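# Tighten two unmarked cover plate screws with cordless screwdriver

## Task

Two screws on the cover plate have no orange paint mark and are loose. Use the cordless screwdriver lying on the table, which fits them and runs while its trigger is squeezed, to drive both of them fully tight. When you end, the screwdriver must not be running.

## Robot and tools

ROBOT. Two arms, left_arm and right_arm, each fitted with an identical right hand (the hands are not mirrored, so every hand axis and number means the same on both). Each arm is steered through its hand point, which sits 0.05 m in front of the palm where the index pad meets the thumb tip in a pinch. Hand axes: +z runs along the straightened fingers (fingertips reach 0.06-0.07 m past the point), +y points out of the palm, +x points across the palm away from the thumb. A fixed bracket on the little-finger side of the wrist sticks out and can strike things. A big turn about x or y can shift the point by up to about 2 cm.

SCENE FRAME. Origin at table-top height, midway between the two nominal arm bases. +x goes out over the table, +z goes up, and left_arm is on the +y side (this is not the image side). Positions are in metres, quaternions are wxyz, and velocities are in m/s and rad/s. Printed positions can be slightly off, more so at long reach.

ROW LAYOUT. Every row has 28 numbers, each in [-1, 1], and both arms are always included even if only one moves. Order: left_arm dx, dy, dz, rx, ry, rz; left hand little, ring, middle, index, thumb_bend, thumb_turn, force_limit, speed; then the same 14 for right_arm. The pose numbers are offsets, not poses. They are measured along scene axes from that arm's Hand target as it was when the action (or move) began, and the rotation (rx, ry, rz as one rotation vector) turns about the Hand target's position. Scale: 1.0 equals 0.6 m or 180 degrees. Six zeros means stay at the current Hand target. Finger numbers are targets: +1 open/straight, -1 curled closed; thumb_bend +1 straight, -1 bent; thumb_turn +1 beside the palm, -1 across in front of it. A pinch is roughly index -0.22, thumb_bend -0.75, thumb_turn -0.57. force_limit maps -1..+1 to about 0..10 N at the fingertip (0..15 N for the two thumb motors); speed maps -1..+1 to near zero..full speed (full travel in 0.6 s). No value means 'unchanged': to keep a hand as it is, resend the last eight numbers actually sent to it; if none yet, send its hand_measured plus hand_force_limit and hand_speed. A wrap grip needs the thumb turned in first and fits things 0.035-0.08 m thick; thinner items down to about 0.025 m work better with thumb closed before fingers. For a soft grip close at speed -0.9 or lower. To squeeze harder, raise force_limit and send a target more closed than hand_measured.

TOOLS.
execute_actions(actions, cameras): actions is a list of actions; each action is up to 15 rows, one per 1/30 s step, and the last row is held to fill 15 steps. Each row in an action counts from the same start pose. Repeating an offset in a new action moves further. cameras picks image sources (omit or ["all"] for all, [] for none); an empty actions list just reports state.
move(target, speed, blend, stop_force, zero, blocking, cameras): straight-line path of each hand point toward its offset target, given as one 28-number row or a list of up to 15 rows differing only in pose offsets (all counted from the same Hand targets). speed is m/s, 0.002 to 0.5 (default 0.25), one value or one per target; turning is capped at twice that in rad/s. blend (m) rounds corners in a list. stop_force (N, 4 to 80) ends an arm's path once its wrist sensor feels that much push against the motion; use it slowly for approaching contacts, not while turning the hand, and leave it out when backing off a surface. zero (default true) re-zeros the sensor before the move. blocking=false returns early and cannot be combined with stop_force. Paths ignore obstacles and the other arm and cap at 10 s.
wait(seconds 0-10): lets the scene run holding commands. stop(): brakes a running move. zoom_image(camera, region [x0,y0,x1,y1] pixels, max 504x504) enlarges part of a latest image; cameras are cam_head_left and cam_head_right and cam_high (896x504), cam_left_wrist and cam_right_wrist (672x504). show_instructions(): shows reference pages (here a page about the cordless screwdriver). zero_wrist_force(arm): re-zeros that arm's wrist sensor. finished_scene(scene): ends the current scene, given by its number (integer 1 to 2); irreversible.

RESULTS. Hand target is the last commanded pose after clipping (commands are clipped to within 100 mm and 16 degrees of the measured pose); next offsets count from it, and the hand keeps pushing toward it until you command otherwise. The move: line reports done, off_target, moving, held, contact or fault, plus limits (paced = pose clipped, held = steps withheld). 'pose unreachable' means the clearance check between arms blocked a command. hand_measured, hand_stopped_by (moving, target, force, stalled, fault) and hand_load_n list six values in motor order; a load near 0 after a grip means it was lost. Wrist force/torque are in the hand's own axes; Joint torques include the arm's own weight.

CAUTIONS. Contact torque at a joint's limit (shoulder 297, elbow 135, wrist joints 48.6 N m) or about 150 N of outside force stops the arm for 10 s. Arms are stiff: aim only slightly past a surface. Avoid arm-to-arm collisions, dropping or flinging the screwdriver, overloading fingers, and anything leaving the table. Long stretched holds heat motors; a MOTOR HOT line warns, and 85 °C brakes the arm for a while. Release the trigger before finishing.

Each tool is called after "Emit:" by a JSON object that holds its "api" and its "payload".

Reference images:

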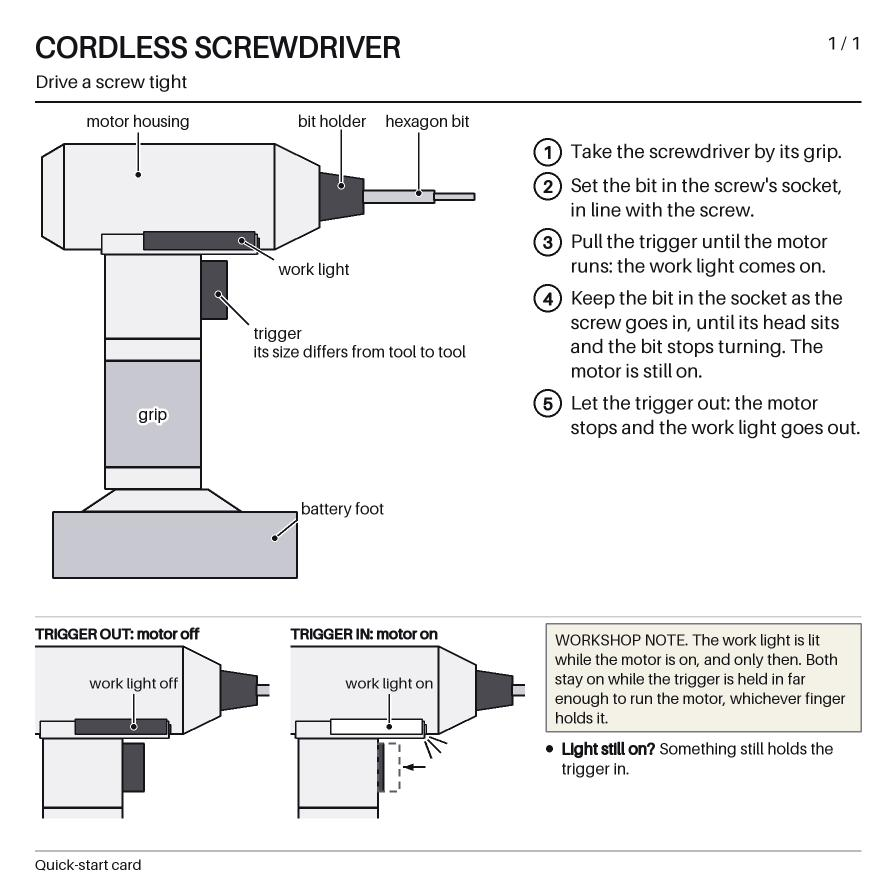

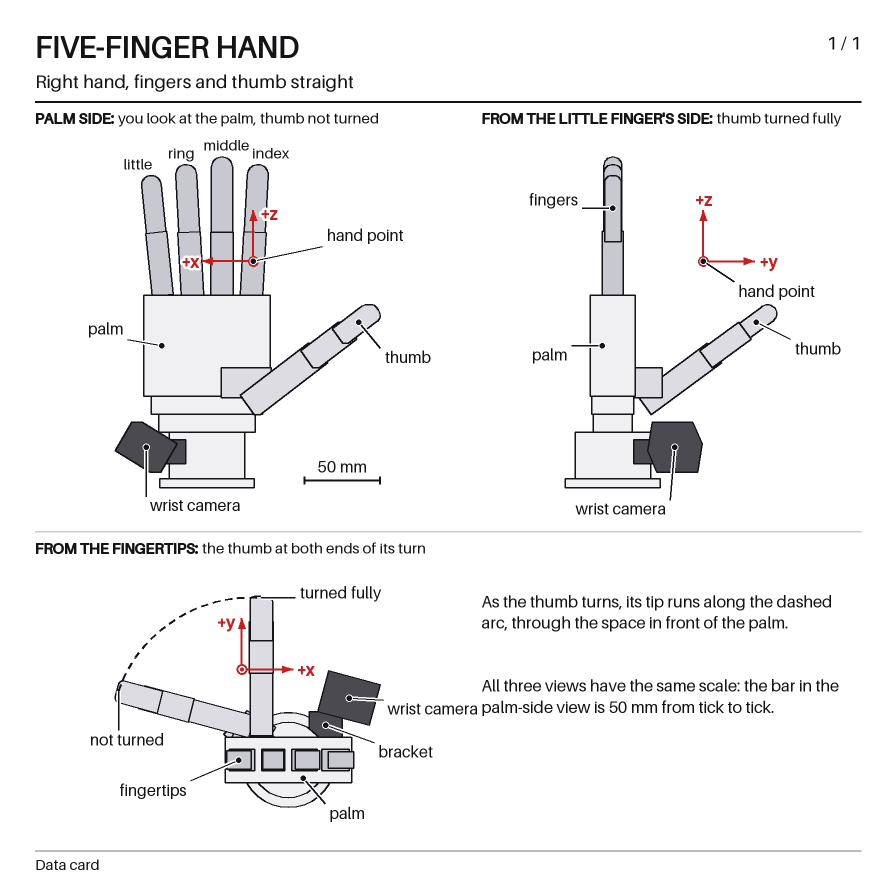

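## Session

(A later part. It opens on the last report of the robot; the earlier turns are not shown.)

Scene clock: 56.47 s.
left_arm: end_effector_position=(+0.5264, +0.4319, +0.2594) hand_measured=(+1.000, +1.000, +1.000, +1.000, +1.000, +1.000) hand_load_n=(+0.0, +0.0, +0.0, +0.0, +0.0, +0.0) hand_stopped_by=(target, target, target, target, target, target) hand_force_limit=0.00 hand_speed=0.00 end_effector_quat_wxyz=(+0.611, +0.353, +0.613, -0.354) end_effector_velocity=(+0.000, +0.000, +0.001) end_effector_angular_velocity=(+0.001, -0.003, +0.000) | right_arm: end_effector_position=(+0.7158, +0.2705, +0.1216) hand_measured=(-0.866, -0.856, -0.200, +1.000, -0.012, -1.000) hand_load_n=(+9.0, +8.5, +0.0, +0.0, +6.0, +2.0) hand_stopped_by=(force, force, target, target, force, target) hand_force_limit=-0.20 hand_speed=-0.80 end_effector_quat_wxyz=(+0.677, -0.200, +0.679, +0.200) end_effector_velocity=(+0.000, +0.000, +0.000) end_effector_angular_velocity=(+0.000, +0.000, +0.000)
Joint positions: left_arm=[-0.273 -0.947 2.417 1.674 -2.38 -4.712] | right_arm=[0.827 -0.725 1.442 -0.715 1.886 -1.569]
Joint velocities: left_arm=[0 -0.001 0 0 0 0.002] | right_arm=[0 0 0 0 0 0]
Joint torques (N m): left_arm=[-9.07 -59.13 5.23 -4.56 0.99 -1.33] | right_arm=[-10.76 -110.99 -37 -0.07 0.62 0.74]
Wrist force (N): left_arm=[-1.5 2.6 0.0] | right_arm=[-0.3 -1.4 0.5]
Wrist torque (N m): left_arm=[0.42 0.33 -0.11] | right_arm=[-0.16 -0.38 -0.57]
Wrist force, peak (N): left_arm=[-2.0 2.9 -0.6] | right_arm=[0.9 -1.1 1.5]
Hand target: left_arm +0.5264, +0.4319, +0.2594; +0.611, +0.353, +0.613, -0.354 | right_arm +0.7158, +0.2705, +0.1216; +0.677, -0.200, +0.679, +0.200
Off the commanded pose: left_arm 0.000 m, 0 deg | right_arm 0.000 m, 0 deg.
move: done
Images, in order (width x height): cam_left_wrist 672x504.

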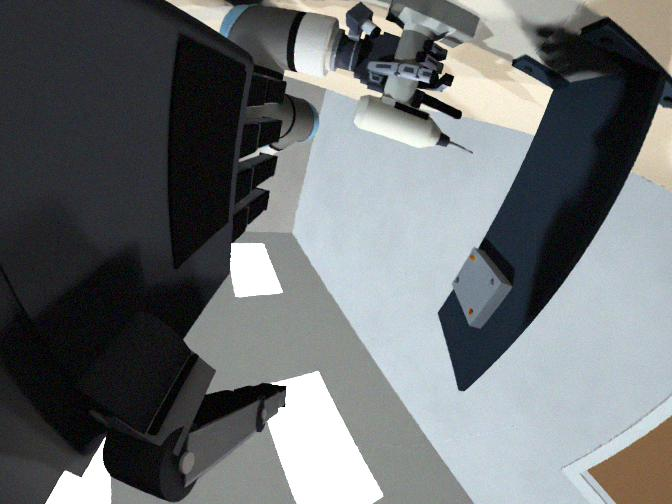

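Emit:
{"api": "move", "payload": {"target": [0,0,0,0,0,0,1,1,1,1,1,1,0,0,0,0,0,0,0,0,-0.98,-0.98,-0.9,1,-0.8,-1,0.2,-0.8], "cameras": ["cam_left_wrist"]}}

Emit:
{"api": "zoom_image", "payload": {"camera": "cam_left_wrist", "region": [350, 0, 480, 160]}}

Scene clock: 57.80 s.
left_arm: end_effector_position=(+0.5264, +0.4319, +0.2594) hand_measured=(+1.000, +1.000, +1.000, +1.000, +1.000, +1.000) hand_load_n=(+0.0, +0.0, +0.0, +0.0, +0.0, +0.0) hand_stopped_by=(target, target, target, target, target, target) hand_force_limit=0.00 hand_speed=0.00 end_effector_quat_wxyz=(+0.611, +0.353, +0.613, -0.354) end_effector_velocity=(+0.000, -0.001, +0.000) end_effector_angular_velocity=(+0.000, +0.000, -0.001) | right_arm: end_effector_position=(+0.7158, +0.2705, +0.1216) hand_measured=(-0.866, -0.856, -0.518, +1.000, -0.010, -1.000) hand_load_n=(+9.0, +8.0, +6.5, +0.0, +9.5, +2.0) hand_stopped_by=(force, force, force, target, force, target) hand_force_limit=0.20 hand_speed=-0.80 end_effector_quat_wxyz=(+0.677, -0.200, +0.679, +0.200) end_effector_velocity=(+0.000, +0.000, +0.000) end_effector_angular_velocity=(-0.001, +0.000, +0.000)
Joint positions: left_arm=[-0.273 -0.947 2.417 1.674 -2.38 -4.712] | right_arm=[0.827 -0.725 1.442 -0.715 1.886 -1.569]
Joint velocities: left_arm=[-0.001 -0.001 0 0 0 -0.001] | right_arm=[0 0 0 0.001 0 0]
Joint torques (N m): left_arm=[-12.71 -59.3 5.34 -4.47 0.36 -1.07] | right_arm=[-9.09 -106.03 -36 -0.16 0.76 0.74]
Wrist force (N): left_arm=[-1.6 2.6 -0.3] | right_arm=[0.7 -1.1 0.1]
Wrist torque (N m): left_arm=[0.43 0.36 -0.11] | right_arm=[-0.17 -0.33 -0.46]
Wrist force, peak (N): left_arm=[-1.9 3.0 -0.5] | right_arm=[0.0 -1.7 0.2]
Hand target: left_arm +0.5264, +0.4319, +0.2594; +0.611, +0.353, +0.613, -0.354 | right_arm +0.7158, +0.2705, +0.1216; +0.677, -0.200, +0.679, +0.200
Off the commanded pose: left_arm 0.000 m, 0 deg | right_arm 0.000 m, 0 deg.
move: done
Images, in order (width x height): cam_left_wrist 672x504.

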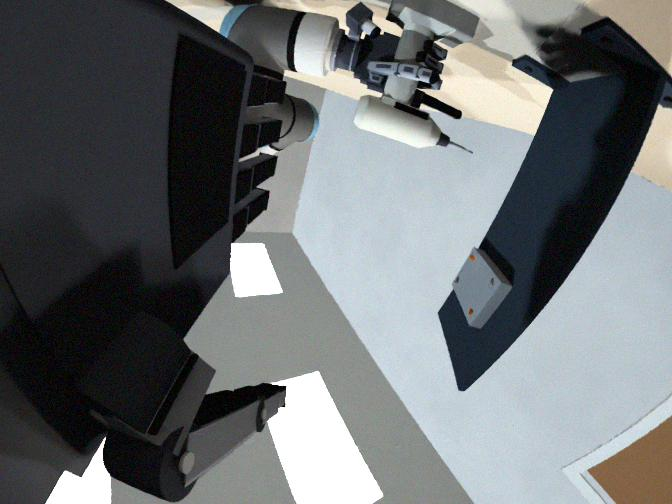

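Scaled by 3.150 from the camera's 672x504 image, which has a finer 960x720 frame.

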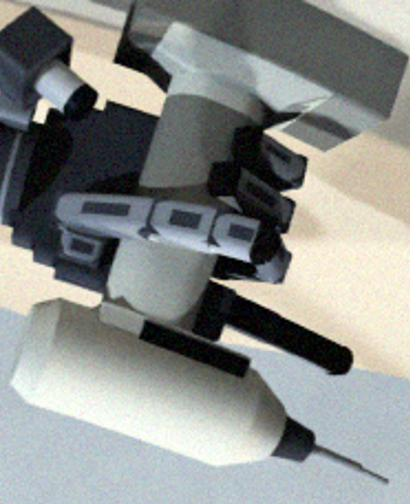

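Emit:
{"api": "move", "payload": {"target": [0,0,0,0,0,0,1,1,1,1,1,1,0,0,0,0,0.04,0,0,0,-0.98,-0.98,-0.9,1,-0.8,-1,0.2,-0.8], "speed": 0.05, "cameras": ["cam_left_wrist"]}}

Emit:
{"api": "zoom_image", "payload": {"camera": "cam_left_wrist", "region": [350, 0, 480, 160]}}

Scene clock: 58.70 s.
left_arm: end_effector_position=(+0.5264, +0.4319, +0.2594) hand_measured=(+1.000, +1.000, +1.000, +1.000, +1.000, +1.000) hand_load_n=(+0.0, +0.0, +0.0, +0.0, +0.0, -0.5) hand_stopped_by=(target, target, target, target, target, target) hand_force_limit=0.00 hand_speed=0.00 end_effector_quat_wxyz=(+0.611, +0.353, +0.613, -0.354) end_effector_velocity=(+0.000, +0.001, +0.000) end_effector_angular_velocity=(+0.000, -0.001, +0.001) | right_arm: end_effector_position=(+0.7158, +0.2704, +0.1458) hand_measured=(-0.866, -0.856, -0.518, +1.000, -0.010, -1.000) hand_load_n=(+0.0, +3.0, +7.0, +0.0, +8.5, +1.5) hand_stopped_by=(force, force, force, target, force, target) hand_force_limit=0.20 hand_speed=-0.80 end_effector_quat_wxyz=(+0.677, -0.200, +0.679, +0.200) end_effector_velocity=(+0.000, +0.000, -0.003) end_effector_angular_velocity=(+0.001, -0.001, +0.000)
Joint positions: left_arm=[-0.273 -0.947 2.417 1.674 -2.38 -4.712] | right_arm=[0.827 -0.751 1.439 -0.686 1.886 -1.569]
Joint velocities: left_arm=[0.001 0 0 -0.001 0 0] | right_arm=[0 0.003 0 -0.005 0 0]
Joint torques (N m): left_arm=[-12.82 -59.83 5.51 -4.47 0.91 -0.57] | right_arm=[-12.23 -99.4 -38.07 -6.94 -0.15 0.28]
Wrist force (N): left_arm=[-1.4 2.8 -0.3] | right_arm=[8.2 -0.2 -0.1]
Wrist torque (N m): left_arm=[0.47 0.32 -0.09] | right_arm=[-0.19 -0.26 0.12]
Wrist force, peak (N): left_arm=[-1.9 2.9 -0.6] | right_arm=[8.9 0.1 -0.4]
Hand target: left_arm +0.5264, +0.4319, +0.2594; +0.611, +0.353, +0.613, -0.354 | right_arm +0.7158, +0.2704, +0.1456; +0.677, -0.200, +0.679, +0.200
Off the commanded pose: left_arm 0.000 m, 0 deg | right_arm 0.000 m, 0 deg.
move: done
Images, in order (width x height): cam_left_wrist 672x504.

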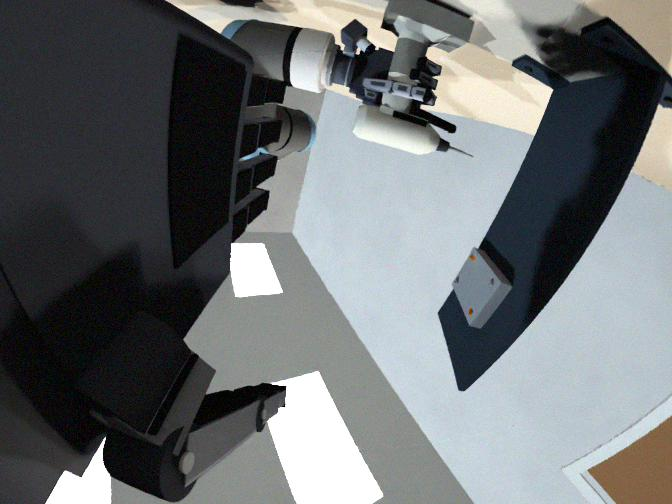

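Scaled by 3.150 from the camera's 672x504 image, which has a finer 960x720 frame.

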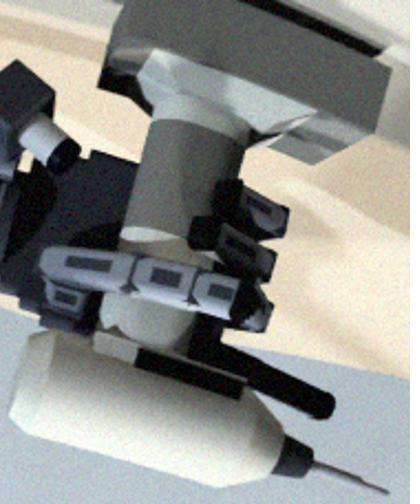

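Emit:
{"api": "move", "payload": {"target": [0,0,0,0,0,0,1,1,1,1,1,1,0,0,0,0,0,0,0,0,-1,-1,-0.95,1,-0.85,-1,0.6,-0.85], "speed": 0.05, "cameras": ["cam_left_wrist"]}}

Emit:
{"api": "zoom_image", "payload": {"camera": "cam_left_wrist", "region": [350, 0, 480, 160]}}

Scene clock: 59.63 s.
left_arm: end_effector_position=(+0.5264, +0.4319, +0.2594) hand_measured=(+1.000, +1.000, +1.000, +1.000, +1.000, +1.000) hand_load_n=(+0.0, +0.0, +0.0, +0.0, +0.0, +0.0) hand_stopped_by=(target, target, target, target, target, target) hand_force_limit=0.00 hand_speed=0.00 end_effector_quat_wxyz=(+0.611, +0.353, +0.613, -0.354) end_effector_velocity=(+0.000, -0.001, +0.000) end_effector_angular_velocity=(+0.000, +0.001, -0.002) | right_arm: end_effector_position=(+0.7158, +0.2704, +0.1456) hand_measured=(-0.896, -0.870, -0.524, +1.000, -0.024, -1.000) hand_load_n=(+11.0, +7.0, +9.5, +0.0, +11.0, +3.0) hand_stopped_by=(force, force, force, target, force, target) hand_force_limit=0.60 hand_speed=-0.85 end_effector_quat_wxyz=(+0.677, -0.200, +0.679, +0.200) end_effector_velocity=(+0.000, +0.000, +0.001) end_effector_angular_velocity=(+0.001, -0.002, +0.000)
Joint positions: left_arm=[-0.273 -0.947 2.417 1.674 -2.38 -4.712] | right_arm=[0.827 -0.751 1.439 -0.686 1.886 -1.569]
Joint velocities: left_arm=[-0.001 0 0 0 -0.001 -0.001] | right_arm=[0 0 0 -0.002 0 0]
Joint torques (N m): left_arm=[-12.75 -63.65 4.21 -4.45 0.16 -0.89] | right_arm=[-14.12 -101.68 -34.06 -6.23 -1.17 0.33]
Wrist force (N): left_arm=[-1.5 2.6 -0.2] | right_arm=[8.2 0.5 0.3]
Wrist torque (N m): left_arm=[0.44 0.35 -0.11] | right_arm=[-0.13 -0.27 0.14]
Wrist force, peak (N): left_arm=[-1.8 3.0 -0.4] | right_arm=[8.5 0.4 0.1]
Hand target: left_arm +0.5264, +0.4319, +0.2594; +0.611, +0.353, +0.613, -0.354 | right_arm +0.7158, +0.2704, +0.1456; +0.677, -0.200, +0.679, +0.200
Off the commanded pose: left_arm 0.000 m, 0 deg | right_arm 0.000 m, 0 deg.
move: done
Images, in order (width x height): cam_left_wrist 672x504.

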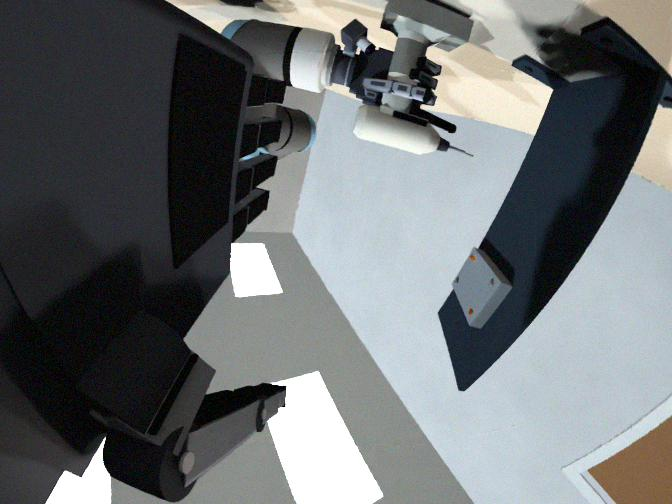

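Scaled by 3.150 from the camera's 672x504 image, which has a finer 960x720 frame.

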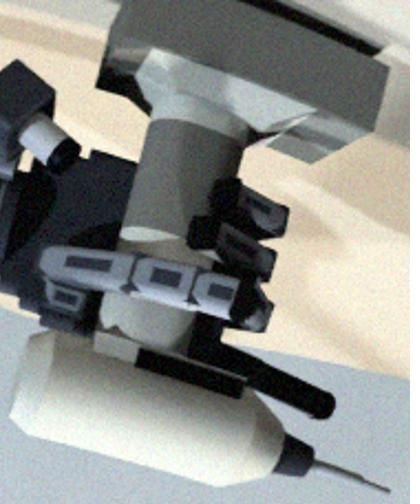

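Emit:
{"api": "move", "payload": {"target": [0,0,0,0,0,0,1,1,1,1,1,1,0,0,0,0,0,0,0,0,-1,-1,-0.95,-0.9,-0.85,-1,0.2,-0.7], "speed": 0.05, "cameras": ["cam_left_wrist"]}}

Emit:
{"api": "zoom_image", "payload": {"camera": "cam_left_wrist", "region": [350, 0, 480, 160]}}

Scene clock: 63.73 s.
left_arm: end_effector_position=(+0.5264, +0.4319, +0.2594) hand_measured=(+1.000, +1.000, +1.000, +1.000, +1.000, +1.000) hand_load_n=(+0.0, +0.0, +0.0, +0.0, +0.0, +0.0) hand_stopped_by=(target, target, target, target, target, target) hand_force_limit=0.00 hand_speed=0.00 end_effector_quat_wxyz=(+0.611, +0.353, +0.613, -0.354) end_effector_velocity=(+0.000, +0.001, +0.000) end_effector_angular_velocity=(-0.001, +0.002, +0.002) | right_arm: end_effector_position=(+0.7158, +0.2704, +0.1456) hand_measured=(-0.896, -0.870, -0.524, -0.846, -0.022, -1.000) hand_load_n=(+10.0, +5.5, +8.0, +9.0, +12.0, +3.5) hand_stopped_by=(force, force, force, force, force, target) hand_force_limit=0.20 hand_speed=-0.70 end_effector_quat_wxyz=(+0.677, -0.200, +0.679, +0.200) end_effector_velocity=(+0.000, +0.000, -0.001) end_effector_angular_velocity=(-0.001, +0.001, +0.000)
Joint positions: left_arm=[-0.273 -0.947 2.417 1.674 -2.38 -4.712] | right_arm=[0.827 -0.751 1.439 -0.686 1.886 -1.569]
Joint velocities: left_arm=[0.002 0 0 0 0 -0.001] | right_arm=[0 0.001 0 0 0 0]
Joint torques (N m): left_arm=[-10.31 -58.85 3.67 -3.92 0.6 -0.55] | right_arm=[-13.13 -101.9 -42.02 -3.94 -1.2 0.36]
Wrist force (N): left_arm=[-1.6 2.7 -0.2] | right_arm=[8.1 0.1 -0.3]
Wrist torque (N m): left_arm=[0.45 0.34 -0.10] | right_arm=[-0.14 -0.25 0.12]
Wrist force, peak (N): left_arm=[-1.6 3.3 -0.5] | right_arm=[8.6 0.5 -0.1]
Hand target: left_arm +0.5264, +0.4319, +0.2594; +0.611, +0.353, +0.613, -0.354 | right_arm +0.7158, +0.2704, +0.1456; +0.677, -0.200, +0.679, +0.200
Off the commanded pose: left_arm 0.000 m, 0 deg | right_arm 0.000 m, 0 deg.
move: done
Images, in order (width x height): cam_left_wrist 672x504.

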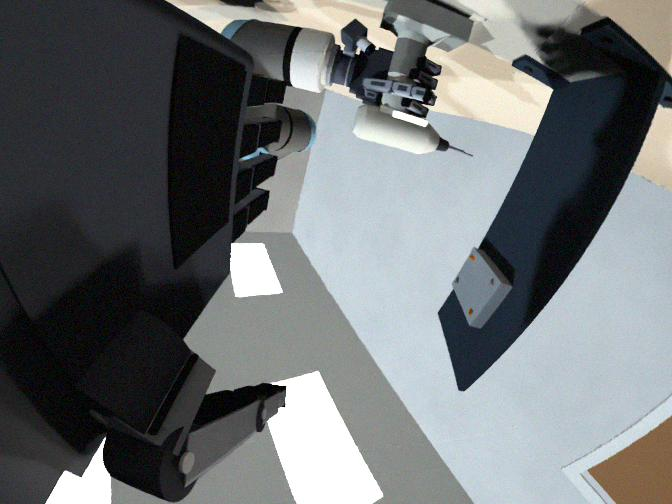

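Scaled by 3.150 from the camera's 672x504 image, which has a finer 960x720 frame.

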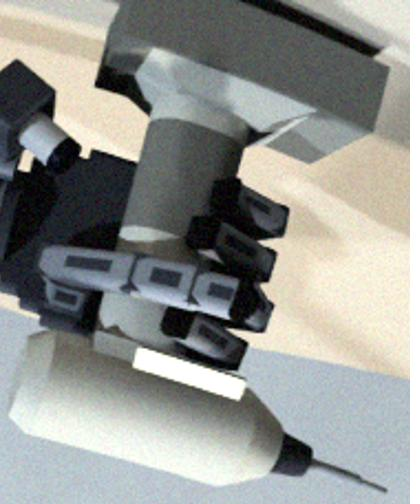

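Emit:
{"api": "move", "payload": {"target": [0,0,0,0,0,0,1,1,1,1,1,1,0,0,0,0,0,0,0,0,-1,-1,-0.95,0.3,-0.85,-1,0.2,-0.3], "speed": 0.05, "cameras": ["cam_left_wrist"]}}

Emit:
{"api": "zoom_image", "payload": {"camera": "cam_left_wrist", "region": [350, 0, 480, 160]}}

Scene clock: 65.10 s.
left_arm: end_effector_position=(+0.5264, +0.4319, +0.2594) hand_measured=(+1.000, +1.000, +1.000, +1.000, +1.000, +1.000) hand_load_n=(+0.5, +0.0, +0.0, +0.0, +0.0, +0.0) hand_stopped_by=(target, target, target, target, target, target) hand_force_limit=0.00 hand_speed=0.00 end_effector_quat_wxyz=(+0.611, +0.353, +0.613, -0.354) end_effector_velocity=(+0.000, +0.001, +0.000) end_effector_angular_velocity=(+0.000, +0.000, +0.001) | right_arm: end_effector_position=(+0.7158, +0.2704, +0.1456) hand_measured=(-0.896, -0.870, -0.524, +0.300, -0.022, -1.000) hand_load_n=(+9.5, +6.0, +8.0, +0.0, +12.0, +4.0) hand_stopped_by=(force, force, force, target, force, target) hand_force_limit=0.20 hand_speed=-0.30 end_effector_quat_wxyz=(+0.677, -0.200, +0.679, +0.200) end_effector_velocity=(+0.000, +0.000, +0.001) end_effector_angular_velocity=(+0.000, +0.000, +0.000)
Joint positions: left_arm=[-0.273 -0.947 2.417 1.674 -2.38 -4.712] | right_arm=[0.827 -0.751 1.439 -0.686 1.886 -1.569]
Joint velocities: left_arm=[0.001 0 0 0 0 -0.001] | right_arm=[0 0 0 0 0 0]
Joint torques (N m): left_arm=[-12.05 -61.38 3.4 -4.01 0.77 -0.4] | right_arm=[-12.79 -101.8 -43.33 -3.01 -1.14 0.21]
Wrist force (N): left_arm=[-1.5 2.3 -0.5] | right_arm=[8.0 0.0 -0.3]
Wrist torque (N m): left_arm=[0.41 0.35 -0.12] | right_arm=[-0.16 -0.22 0.12]
Wrist force, peak (N): left_arm=[-1.9 3.0 -0.3] | right_arm=[8.7 0.2 -0.3]
Hand target: left_arm +0.5264, +0.4319, +0.2594; +0.611, +0.353, +0.613, -0.354 | right_arm +0.7158, +0.2704, +0.1456; +0.677, -0.200, +0.679, +0.200
Off the commanded pose: left_arm 0.000 m, 0 deg | right_arm 0.000 m, 0 deg.
move: done
Images, in order (width x height): cam_left_wrist 672x504.

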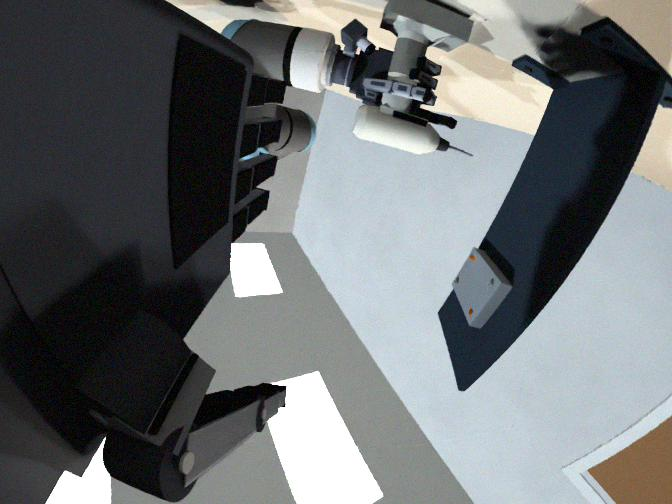

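Scaled by 3.150 from the camera's 672x504 image, which has a finer 960x720 frame.

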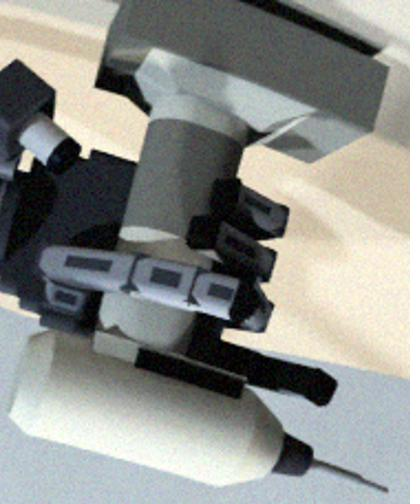

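Emit:
{"api": "move", "payload": {"target": [[0,0,0,0,0,0,1,1,1,1,1,1,0,0,-0.168,-0.109,0.03,0,0,0,-1,-1,-0.95,0.3,-0.85,-1,0.2,-0.3],[0,0,0,0,0,0,1,1,1,1,1,1,0,0,-0.168,-0.109,0.27,0,0,0,-1,-1,-0.95,0.3,-0.85,-1,0.2,-0.3]], "speed": 0.15, "blend": [0.03,0]}}

Emit:
{"api": "zoom_image", "payload": {"camera": "cam_head_left", "region": [250, 60, 500, 260]}}

Emit:
{"api": "zoom_image", "payload": {"camera": "cam_left_wrist", "region": [330, 60, 580, 360]}}

Scene clock: 67.60 s.
left_arm: end_effector_position=(+0.5264, +0.4319, +0.2594) hand_measured=(+1.000, +1.000, +1.000, +1.000, +1.000, +1.000) hand_load_n=(+0.0, +0.0, +0.0, +0.0, +0.0, +0.0) hand_stopped_by=(target, target, target, target, target, target) hand_force_limit=0.00 hand_speed=0.00 end_effector_quat_wxyz=(+0.611, +0.353, +0.613, -0.354) end_effector_velocity=(+0.000, +0.001, +0.000) end_effector_angular_velocity=(+0.000, +0.001, +0.001) | right_arm: end_effector_position=(+0.6150, +0.2047, +0.3073) hand_measured=(-0.896, -0.870, -0.524, +0.300, -0.022, -1.000) hand_load_n=(+9.0, +5.5, +8.0, +0.0, +11.5, +4.0) hand_stopped_by=(force, force, force, target, force, target) hand_force_limit=0.20 hand_speed=-0.30 end_effector_quat_wxyz=(+0.677, -0.200, +0.679, +0.200) end_effector_velocity=(+0.000, +0.000, +0.002) end_effector_angular_velocity=(+0.002, -0.001, +0.000)
Joint positions: left_arm=[-0.273 -0.947 2.417 1.674 -2.38 -4.712] | right_arm=[0.874 -1.047 1.629 -0.58 1.933 -1.569]
Joint velocities: left_arm=[0.001 0 0 0 0 -0.001] | right_arm=[0 -0.001 0 0 0 0]
Joint torques (N m): left_arm=[-13.72 -61.16 3.91 -4.24 0.48 0.24] | right_arm=[-14.44 -97.43 -38.74 -4.61 -0.7 0.77]
Wrist force (N): left_arm=[-1.8 2.6 -0.4] | right_arm=[8.2 0.4 -0.2]
Wrist torque (N m): left_arm=[0.44 0.38 -0.13] | right_arm=[-0.12 -0.27 0.14]
Wrist force, peak (N): left_arm=[-1.9 3.0 -0.4] | right_arm=[8.8 -0.6 2.7]
Hand target: left_arm +0.5264, +0.4319, +0.2594; +0.611, +0.353, +0.613, -0.354 | right_arm +0.6150, +0.2047, +0.3073; +0.677, -0.200, +0.679, +0.200
Off the commanded pose: left_arm 0.000 m, 0 deg | right_arm 0.000 m, 0 deg.
move: done

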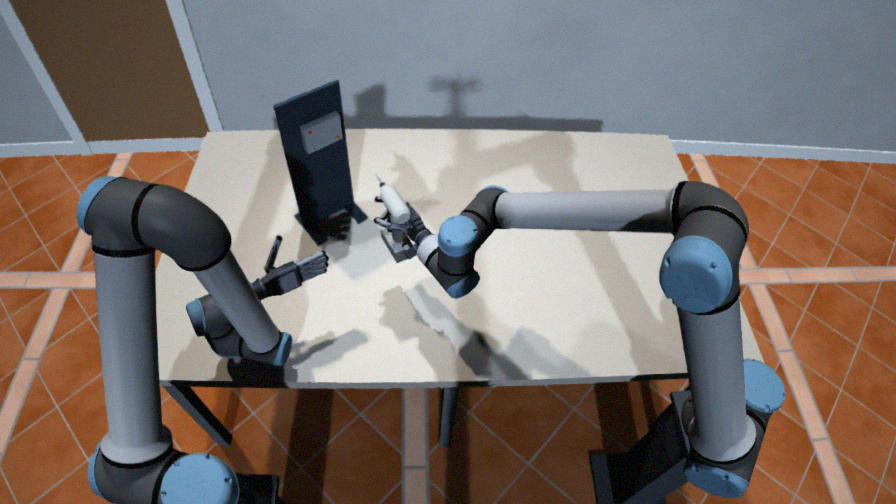

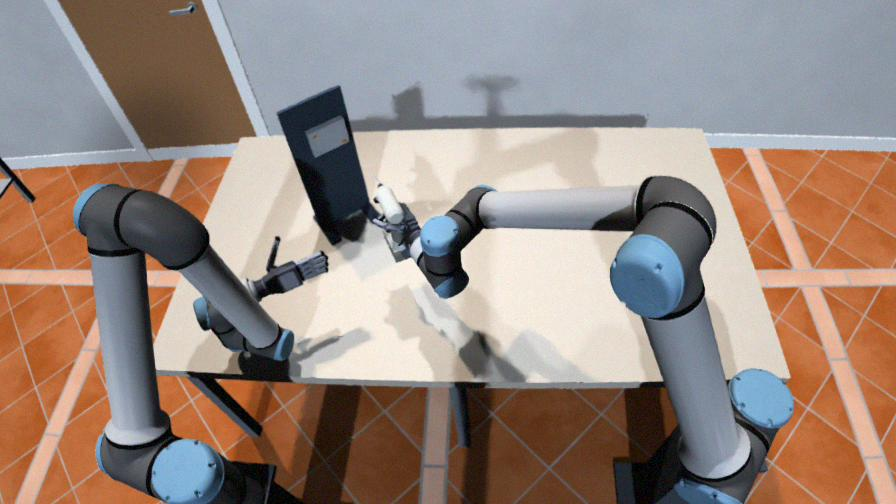

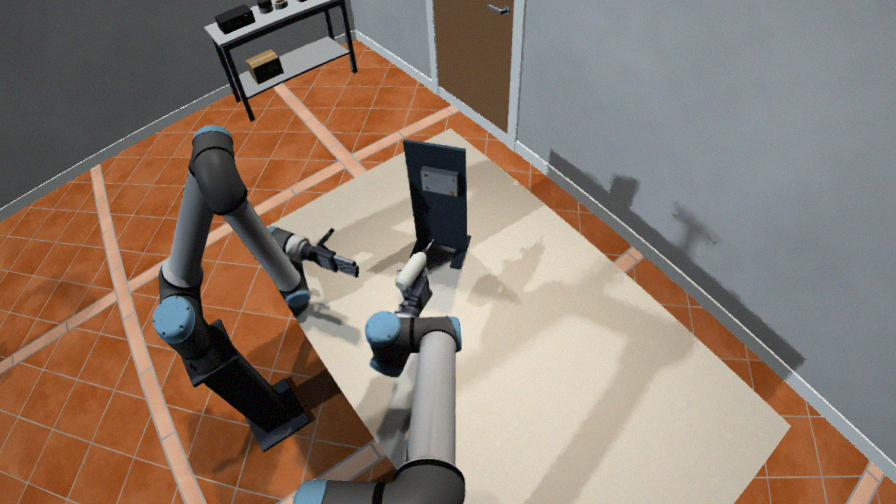

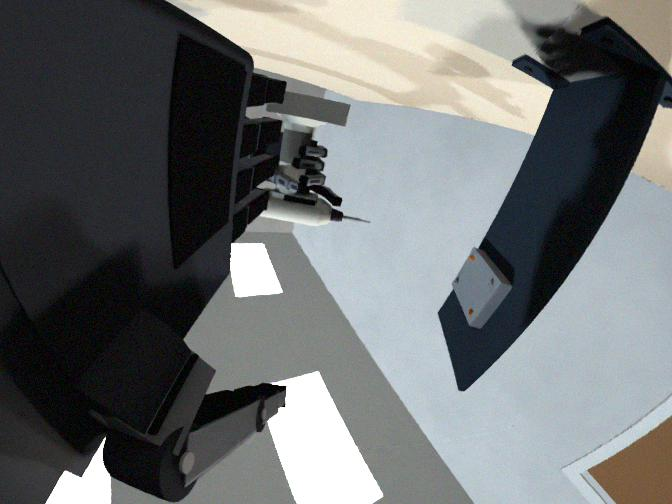

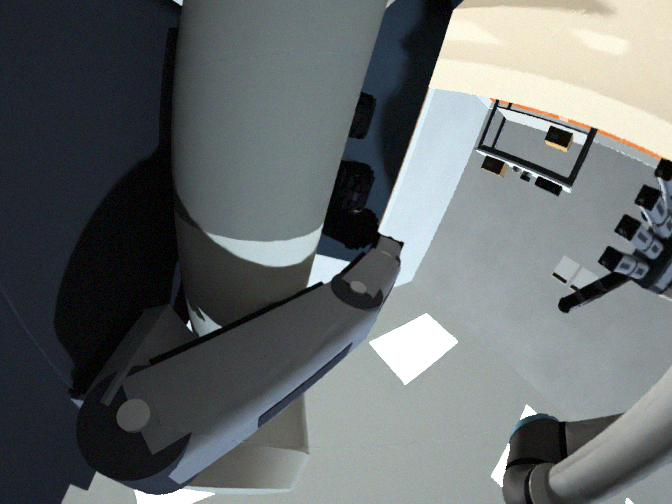

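Scaled by 2.016.

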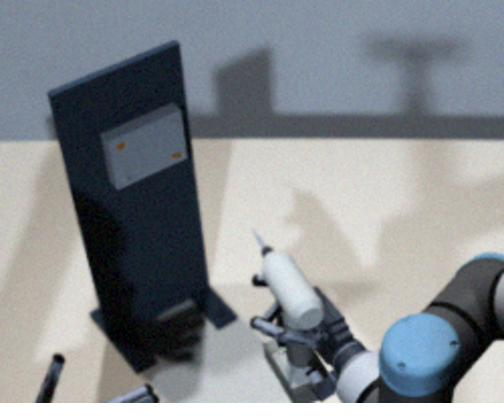

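Scaled by 1.680 from the camera's 672x504 image, which has a finer 960x720 frame.

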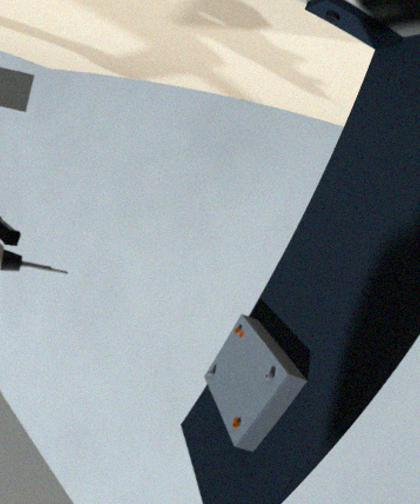

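Emit:
{"api": "move", "payload": {"target": [0.09,0.113,0.285,0,0,0.378,1,1,1,1,1,1,0,0,0,0,0,0,0,0,-1,-1,-0.95,0.3,-0.85,-1,0.2,-0.3], "speed": 0.3}}

Scene clock: 71.47 s.
left_arm: end_effector_position=(+0.5810, +0.4993, +0.4306) hand_measured=(+1.000, +1.000, +1.000, +1.000, +1.000, +1.000) hand_load_n=(+0.0, +0.0, +0.0, +0.0, +0.0, +0.0) hand_stopped_by=(target, target, target, target, target, target) hand_force_limit=0.00 hand_speed=0.00 end_effector_quat_wxyz=(+0.705, -0.050, +0.706, +0.048) end_effector_velocity=(+0.000, +0.000, -0.001) end_effector_angular_velocity=(-0.001, +0.001, +0.003) | right_arm: end_effector_position=(+0.6150, +0.2047, +0.3073) hand_measured=(-0.896, -0.870, -0.524, +0.300, -0.022, -1.000) hand_load_n=(+9.0, +5.5, +8.0, +0.0, +11.5, +4.0) hand_stopped_by=(force, force, force, target, force, target) hand_force_limit=0.20 hand_speed=-0.30 end_effector_quat_wxyz=(+0.677, -0.200, +0.679, +0.200) end_effector_velocity=(+0.000, +0.000, -0.001) end_effector_angular_velocity=(-0.001, +0.001, +0.000)
Joint positions: left_arm=[-0.781 -1.34 2.393 2.092 -0.684 -4.718] | right_arm=[0.874 -1.047 1.629 -0.58 1.933 -1.569]
Joint velocities: left_arm=[0 0.001 0 0 0.003 -0.002] | right_arm=[0 0.001 0 0.001 0 0]
Joint torques (N m): left_arm=[9.33 -17.45 -15.87 -3.35 3.13 1.02] | right_arm=[-9.5 -100.73 -44.73 -3.12 0.73 1.25]
Wrist force (N): left_arm=[-1.7 2.5 -0.7] | right_arm=[7.9 -0.2 0.0]
Wrist torque (N m): left_arm=[0.42 0.39 -0.12] | right_arm=[-0.21 -0.23 0.10]
Wrist force, peak (N): left_arm=[-1.9 3.2 -0.9] | right_arm=[8.5 0.1 -0.2]
Hand target: left_arm +0.5810, +0.4993, +0.4305; +0.705, -0.050, +0.706, +0.048 | right_arm +0.6150, +0.2047, +0.3073; +0.677, -0.200, +0.679, +0.200
Off the commanded pose: left_arm 0.001 m, 0 deg | right_arm 0.000 m, 0 deg.
move: done

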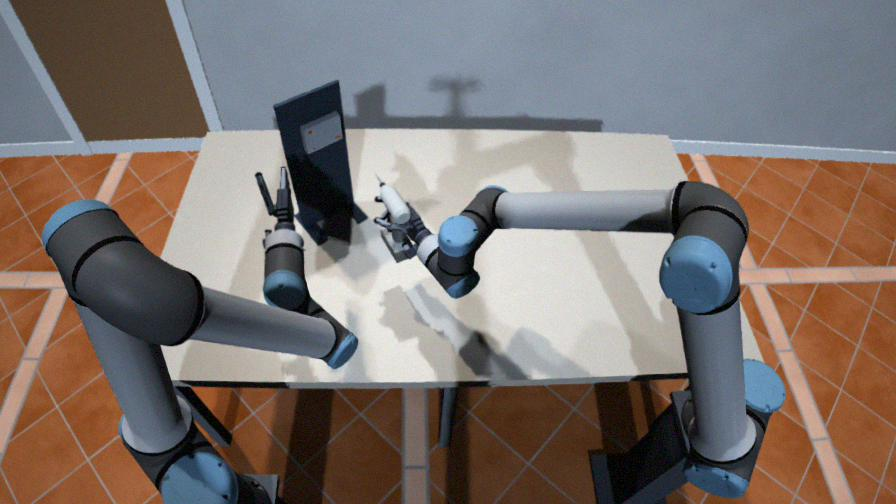

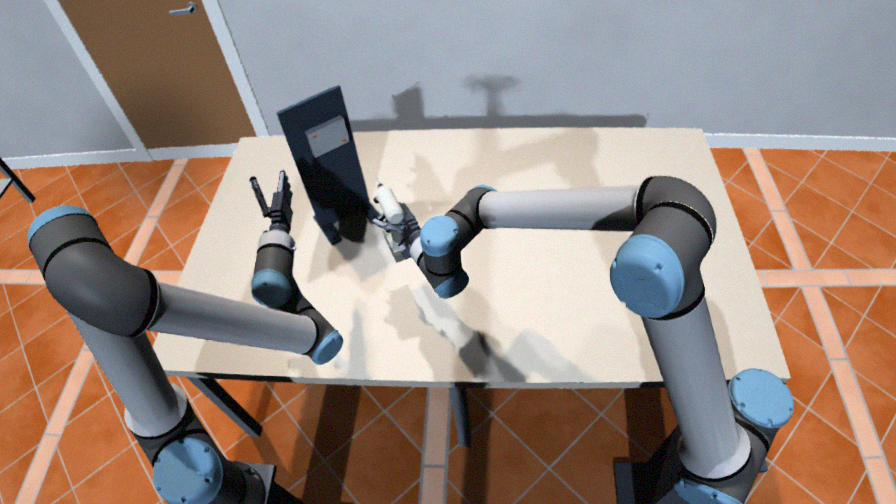

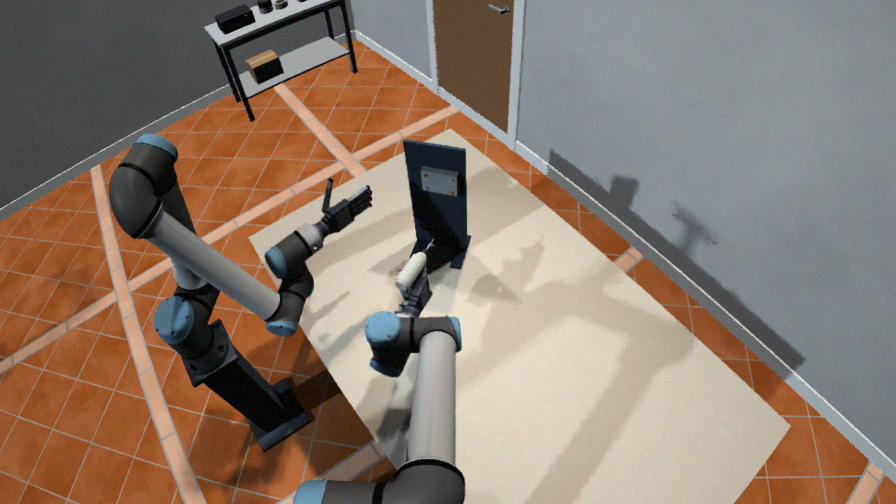

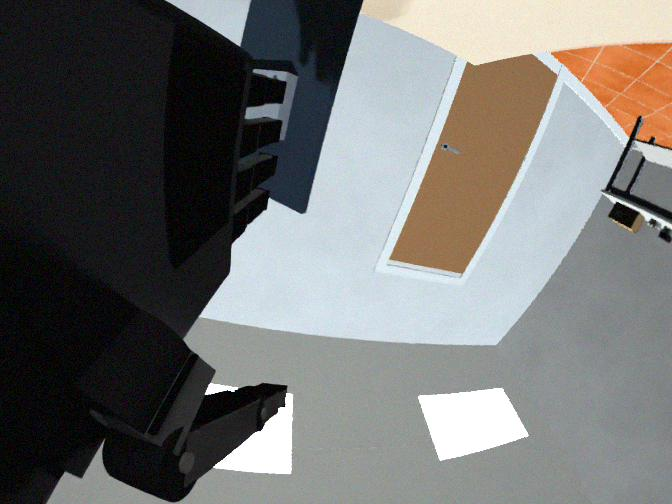

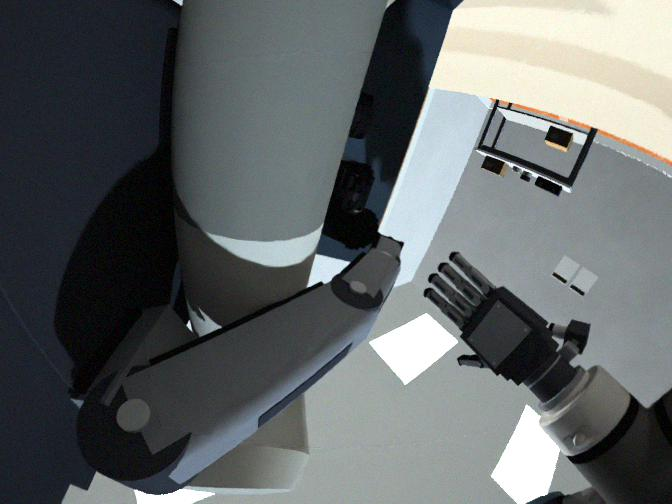

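Emit:
{"api": "move", "payload": {"target": [0,0,0,0.495,0.07,0,1,1,1,1,1,1,0,0,0,0,0,0,0,0,-1,-1,-0.95,0.3,-0.85,-1,0.2,-0.3], "speed": 0.5, "cameras": ["cam_left_wrist"]}}

Scene clock: 73.73 s.
left_arm: end_effector_position=(+0.5808, +0.4995, +0.4306) hand_measured=(+1.000, +1.000, +1.000, +1.000, +1.000, +1.000) hand_load_n=(+0.0, +0.0, +0.0, +0.0, -0.5, -0.5) hand_stopped_by=(target, target, target, target, target, target) hand_force_limit=0.00 hand_speed=0.00 end_effector_quat_wxyz=(+0.464, +0.463, +0.535, +0.533) end_effector_velocity=(+0.000, +0.000, +0.000) end_effector_angular_velocity=(+0.001, +0.000, +0.000) | right_arm: end_effector_position=(+0.6150, +0.2047, +0.3073) hand_measured=(-0.896, -0.870, -0.524, +0.300, -0.022, -1.000) hand_load_n=(+9.0, +5.5, +8.0, +0.0, +11.5, +4.0) hand_stopped_by=(force, force, force, target, force, target) hand_force_limit=0.20 hand_speed=-0.30 end_effector_quat_wxyz=(+0.677, -0.200, +0.679, +0.200) end_effector_velocity=(+0.000, +0.000, -0.001) end_effector_angular_velocity=(-0.001, +0.000, +0.000)
Joint positions: left_arm=[-0.627 -1.317 2.472 1.987 -0.835 -3.145] | right_arm=[0.874 -1.047 1.629 -0.58 1.933 -1.569]
Joint velocities: left_arm=[0 0.001 -0.001 -0.001 0 0.001] | right_arm=[0 0.001 0 -0.001 0 0]
Joint torques (N m): left_arm=[-15.03 -17.94 -29.27 -4.82 2.41 3.27] | right_arm=[-6.77 -99.19 -45.91 -3.9 0.71 1.03]
Wrist force (N): left_arm=[1.2 4.7 0.1] | right_arm=[8.0 0.2 -0.5]
Wrist torque (N m): left_arm=[0.89 -0.18 0.28] | right_arm=[-0.12 -0.23 0.12]
Wrist force, peak (N): left_arm=[1.5 5.0 0.0] | right_arm=[8.4 0.1 -0.3]
Hand target: left_arm +0.5808, +0.4994, +0.4306; +0.464, +0.463, +0.535, +0.534 | right_arm +0.6150, +0.2047, +0.3073; +0.677, -0.200, +0.679, +0.200
Off the commanded pose: left_arm 0.000 m, 0 deg | right_arm 0.000 m, 0 deg.
move: done
Images, in order (width x height): cam_left_wrist 672x504.

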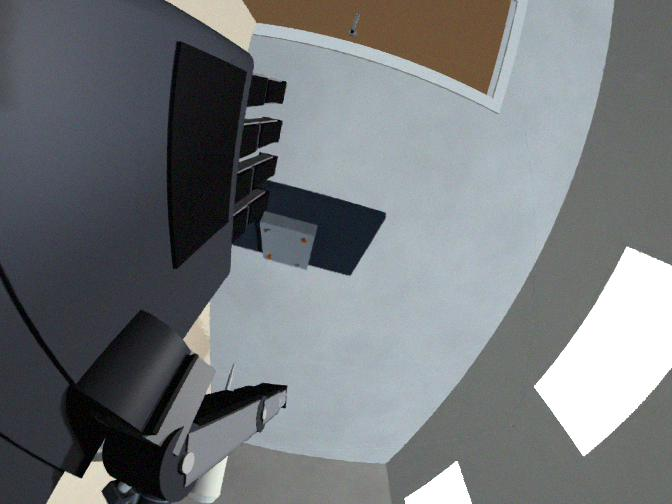

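Emit:
{"api": "move", "payload": {"target": [0.1237,-0.1075,0,0.495,0.07,0,1,1,1,1,1,1,0,0,0,0,0,0,0,0,-1,-1,-0.95,0.3,-0.85,-1,0.2,-0.3], "speed": 0.5}}

Scene clock: 76.03 s.
left_arm: end_effector_position=(+0.6553, +0.4349, +0.4307) hand_measured=(+1.000, +1.000, +1.000, +1.000, +1.000, +1.000) hand_load_n=(+0.0, +0.5, +0.0, +0.0, +0.0, +0.0) hand_stopped_by=(target, target, target, target, target, target) hand_force_limit=0.00 hand_speed=0.00 end_effector_quat_wxyz=(-0.049, +0.704, +0.051, +0.706) end_effector_velocity=(+0.000, +0.001, -0.001) end_effector_angular_velocity=(+0.002, +0.001, +0.001) | right_arm: end_effector_position=(+0.6150, +0.2047, +0.3073) hand_measured=(-0.896, -0.870, -0.524, +0.300, -0.022, -1.000) hand_load_n=(+9.5, +5.5, +8.0, +0.0, +11.5, +4.0) hand_stopped_by=(force, force, force, target, force, target) hand_force_limit=0.20 hand_speed=-0.30 end_effector_quat_wxyz=(+0.677, -0.200, +0.679, +0.200) end_effector_velocity=(+0.000, +0.000, +0.000) end_effector_angular_velocity=(-0.001, +0.000, +0.000)
Joint positions: left_arm=[-0.605 -1.397 2.285 2.251 -0.858 -1.572] | right_arm=[0.874 -1.047 1.629 -0.58 1.933 -1.569]
Joint velocities: left_arm=[0.001 0 0.001 0 0 0.002] | right_arm=[0 0 0 0 0 0]
Joint torques (N m): left_arm=[8.69 -22.02 -14.27 -4.71 -2.76 3.19] | right_arm=[-3.78 -100.06 -45.42 -4.75 0.76 1.13]
Wrist force (N): left_arm=[2.6 1.8 1.0] | right_arm=[7.9 0.2 -0.6]
Wrist torque (N m): left_arm=[0.32 -0.56 0.34] | right_arm=[-0.12 -0.22 0.12]
Wrist force, peak (N): left_arm=[0.9 5.0 0.3] | right_arm=[8.6 0.1 -0.5]
Hand target: left_arm +0.6553, +0.4349, +0.4306; -0.049, +0.705, +0.051, +0.706 | right_arm +0.6150, +0.2047, +0.3073; +0.677, -0.200, +0.679, +0.200
Off the commanded pose: left_arm 0.000 m, 0 deg | right_arm 0.000 m, 0 deg.
move: done

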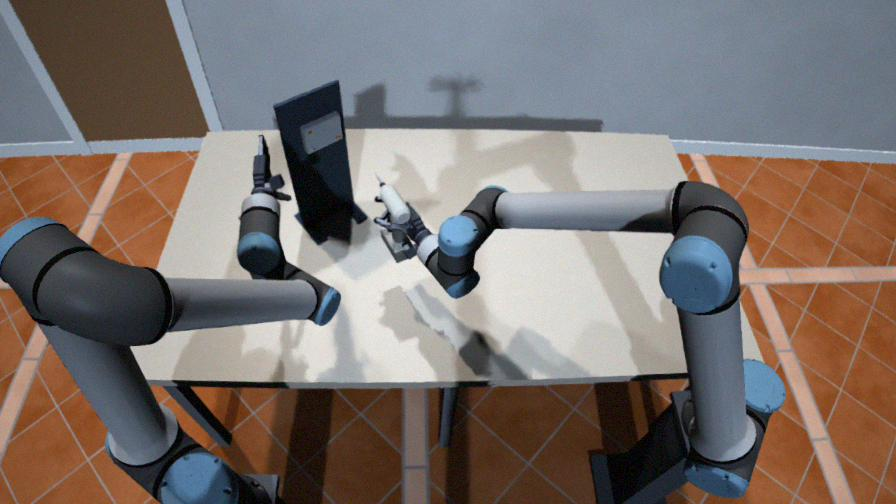

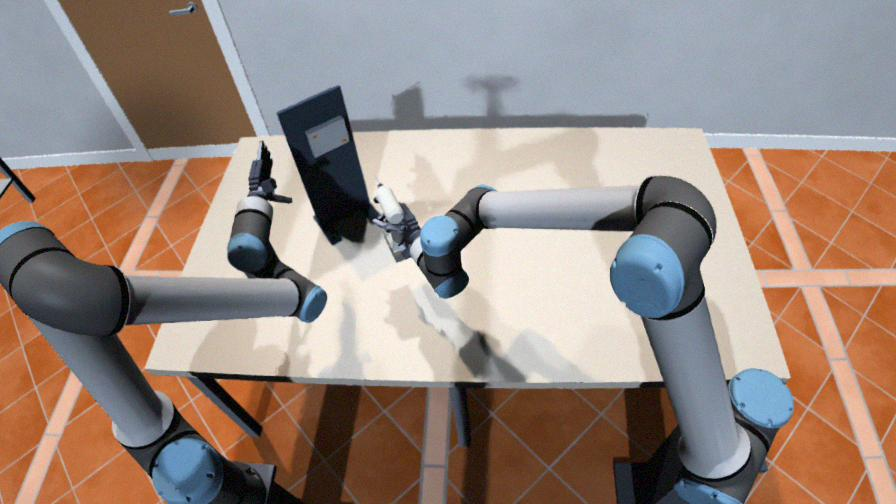

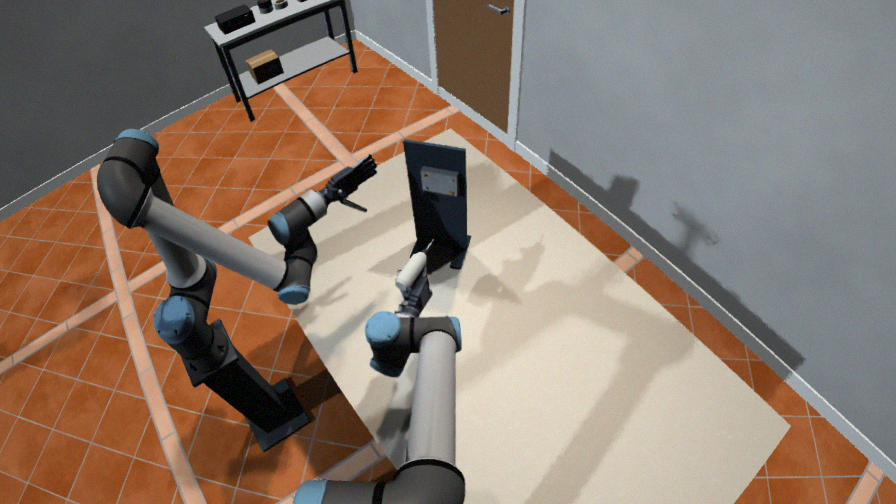

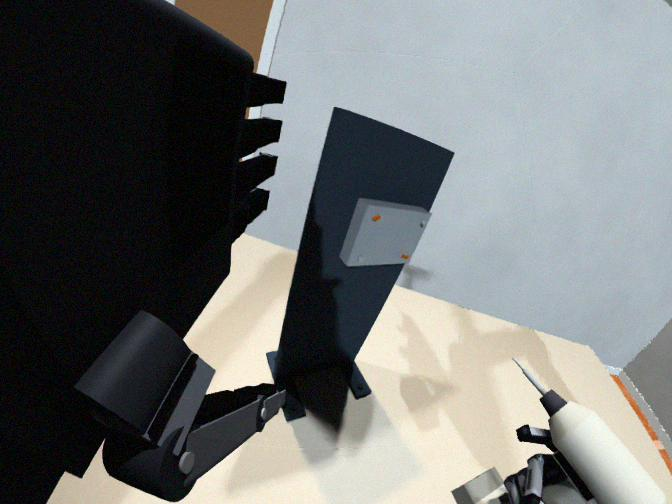

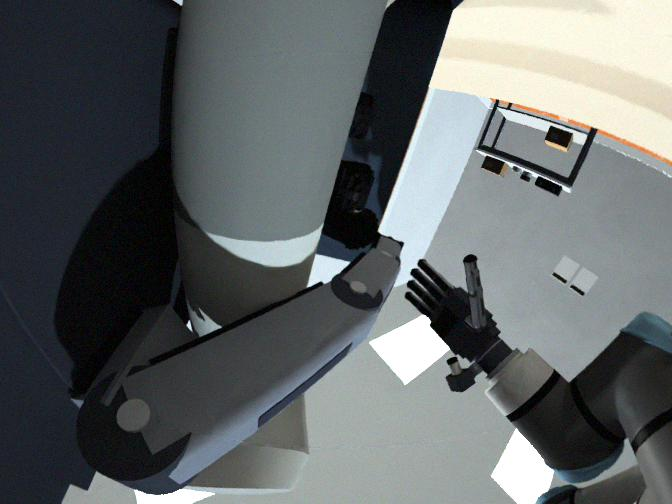

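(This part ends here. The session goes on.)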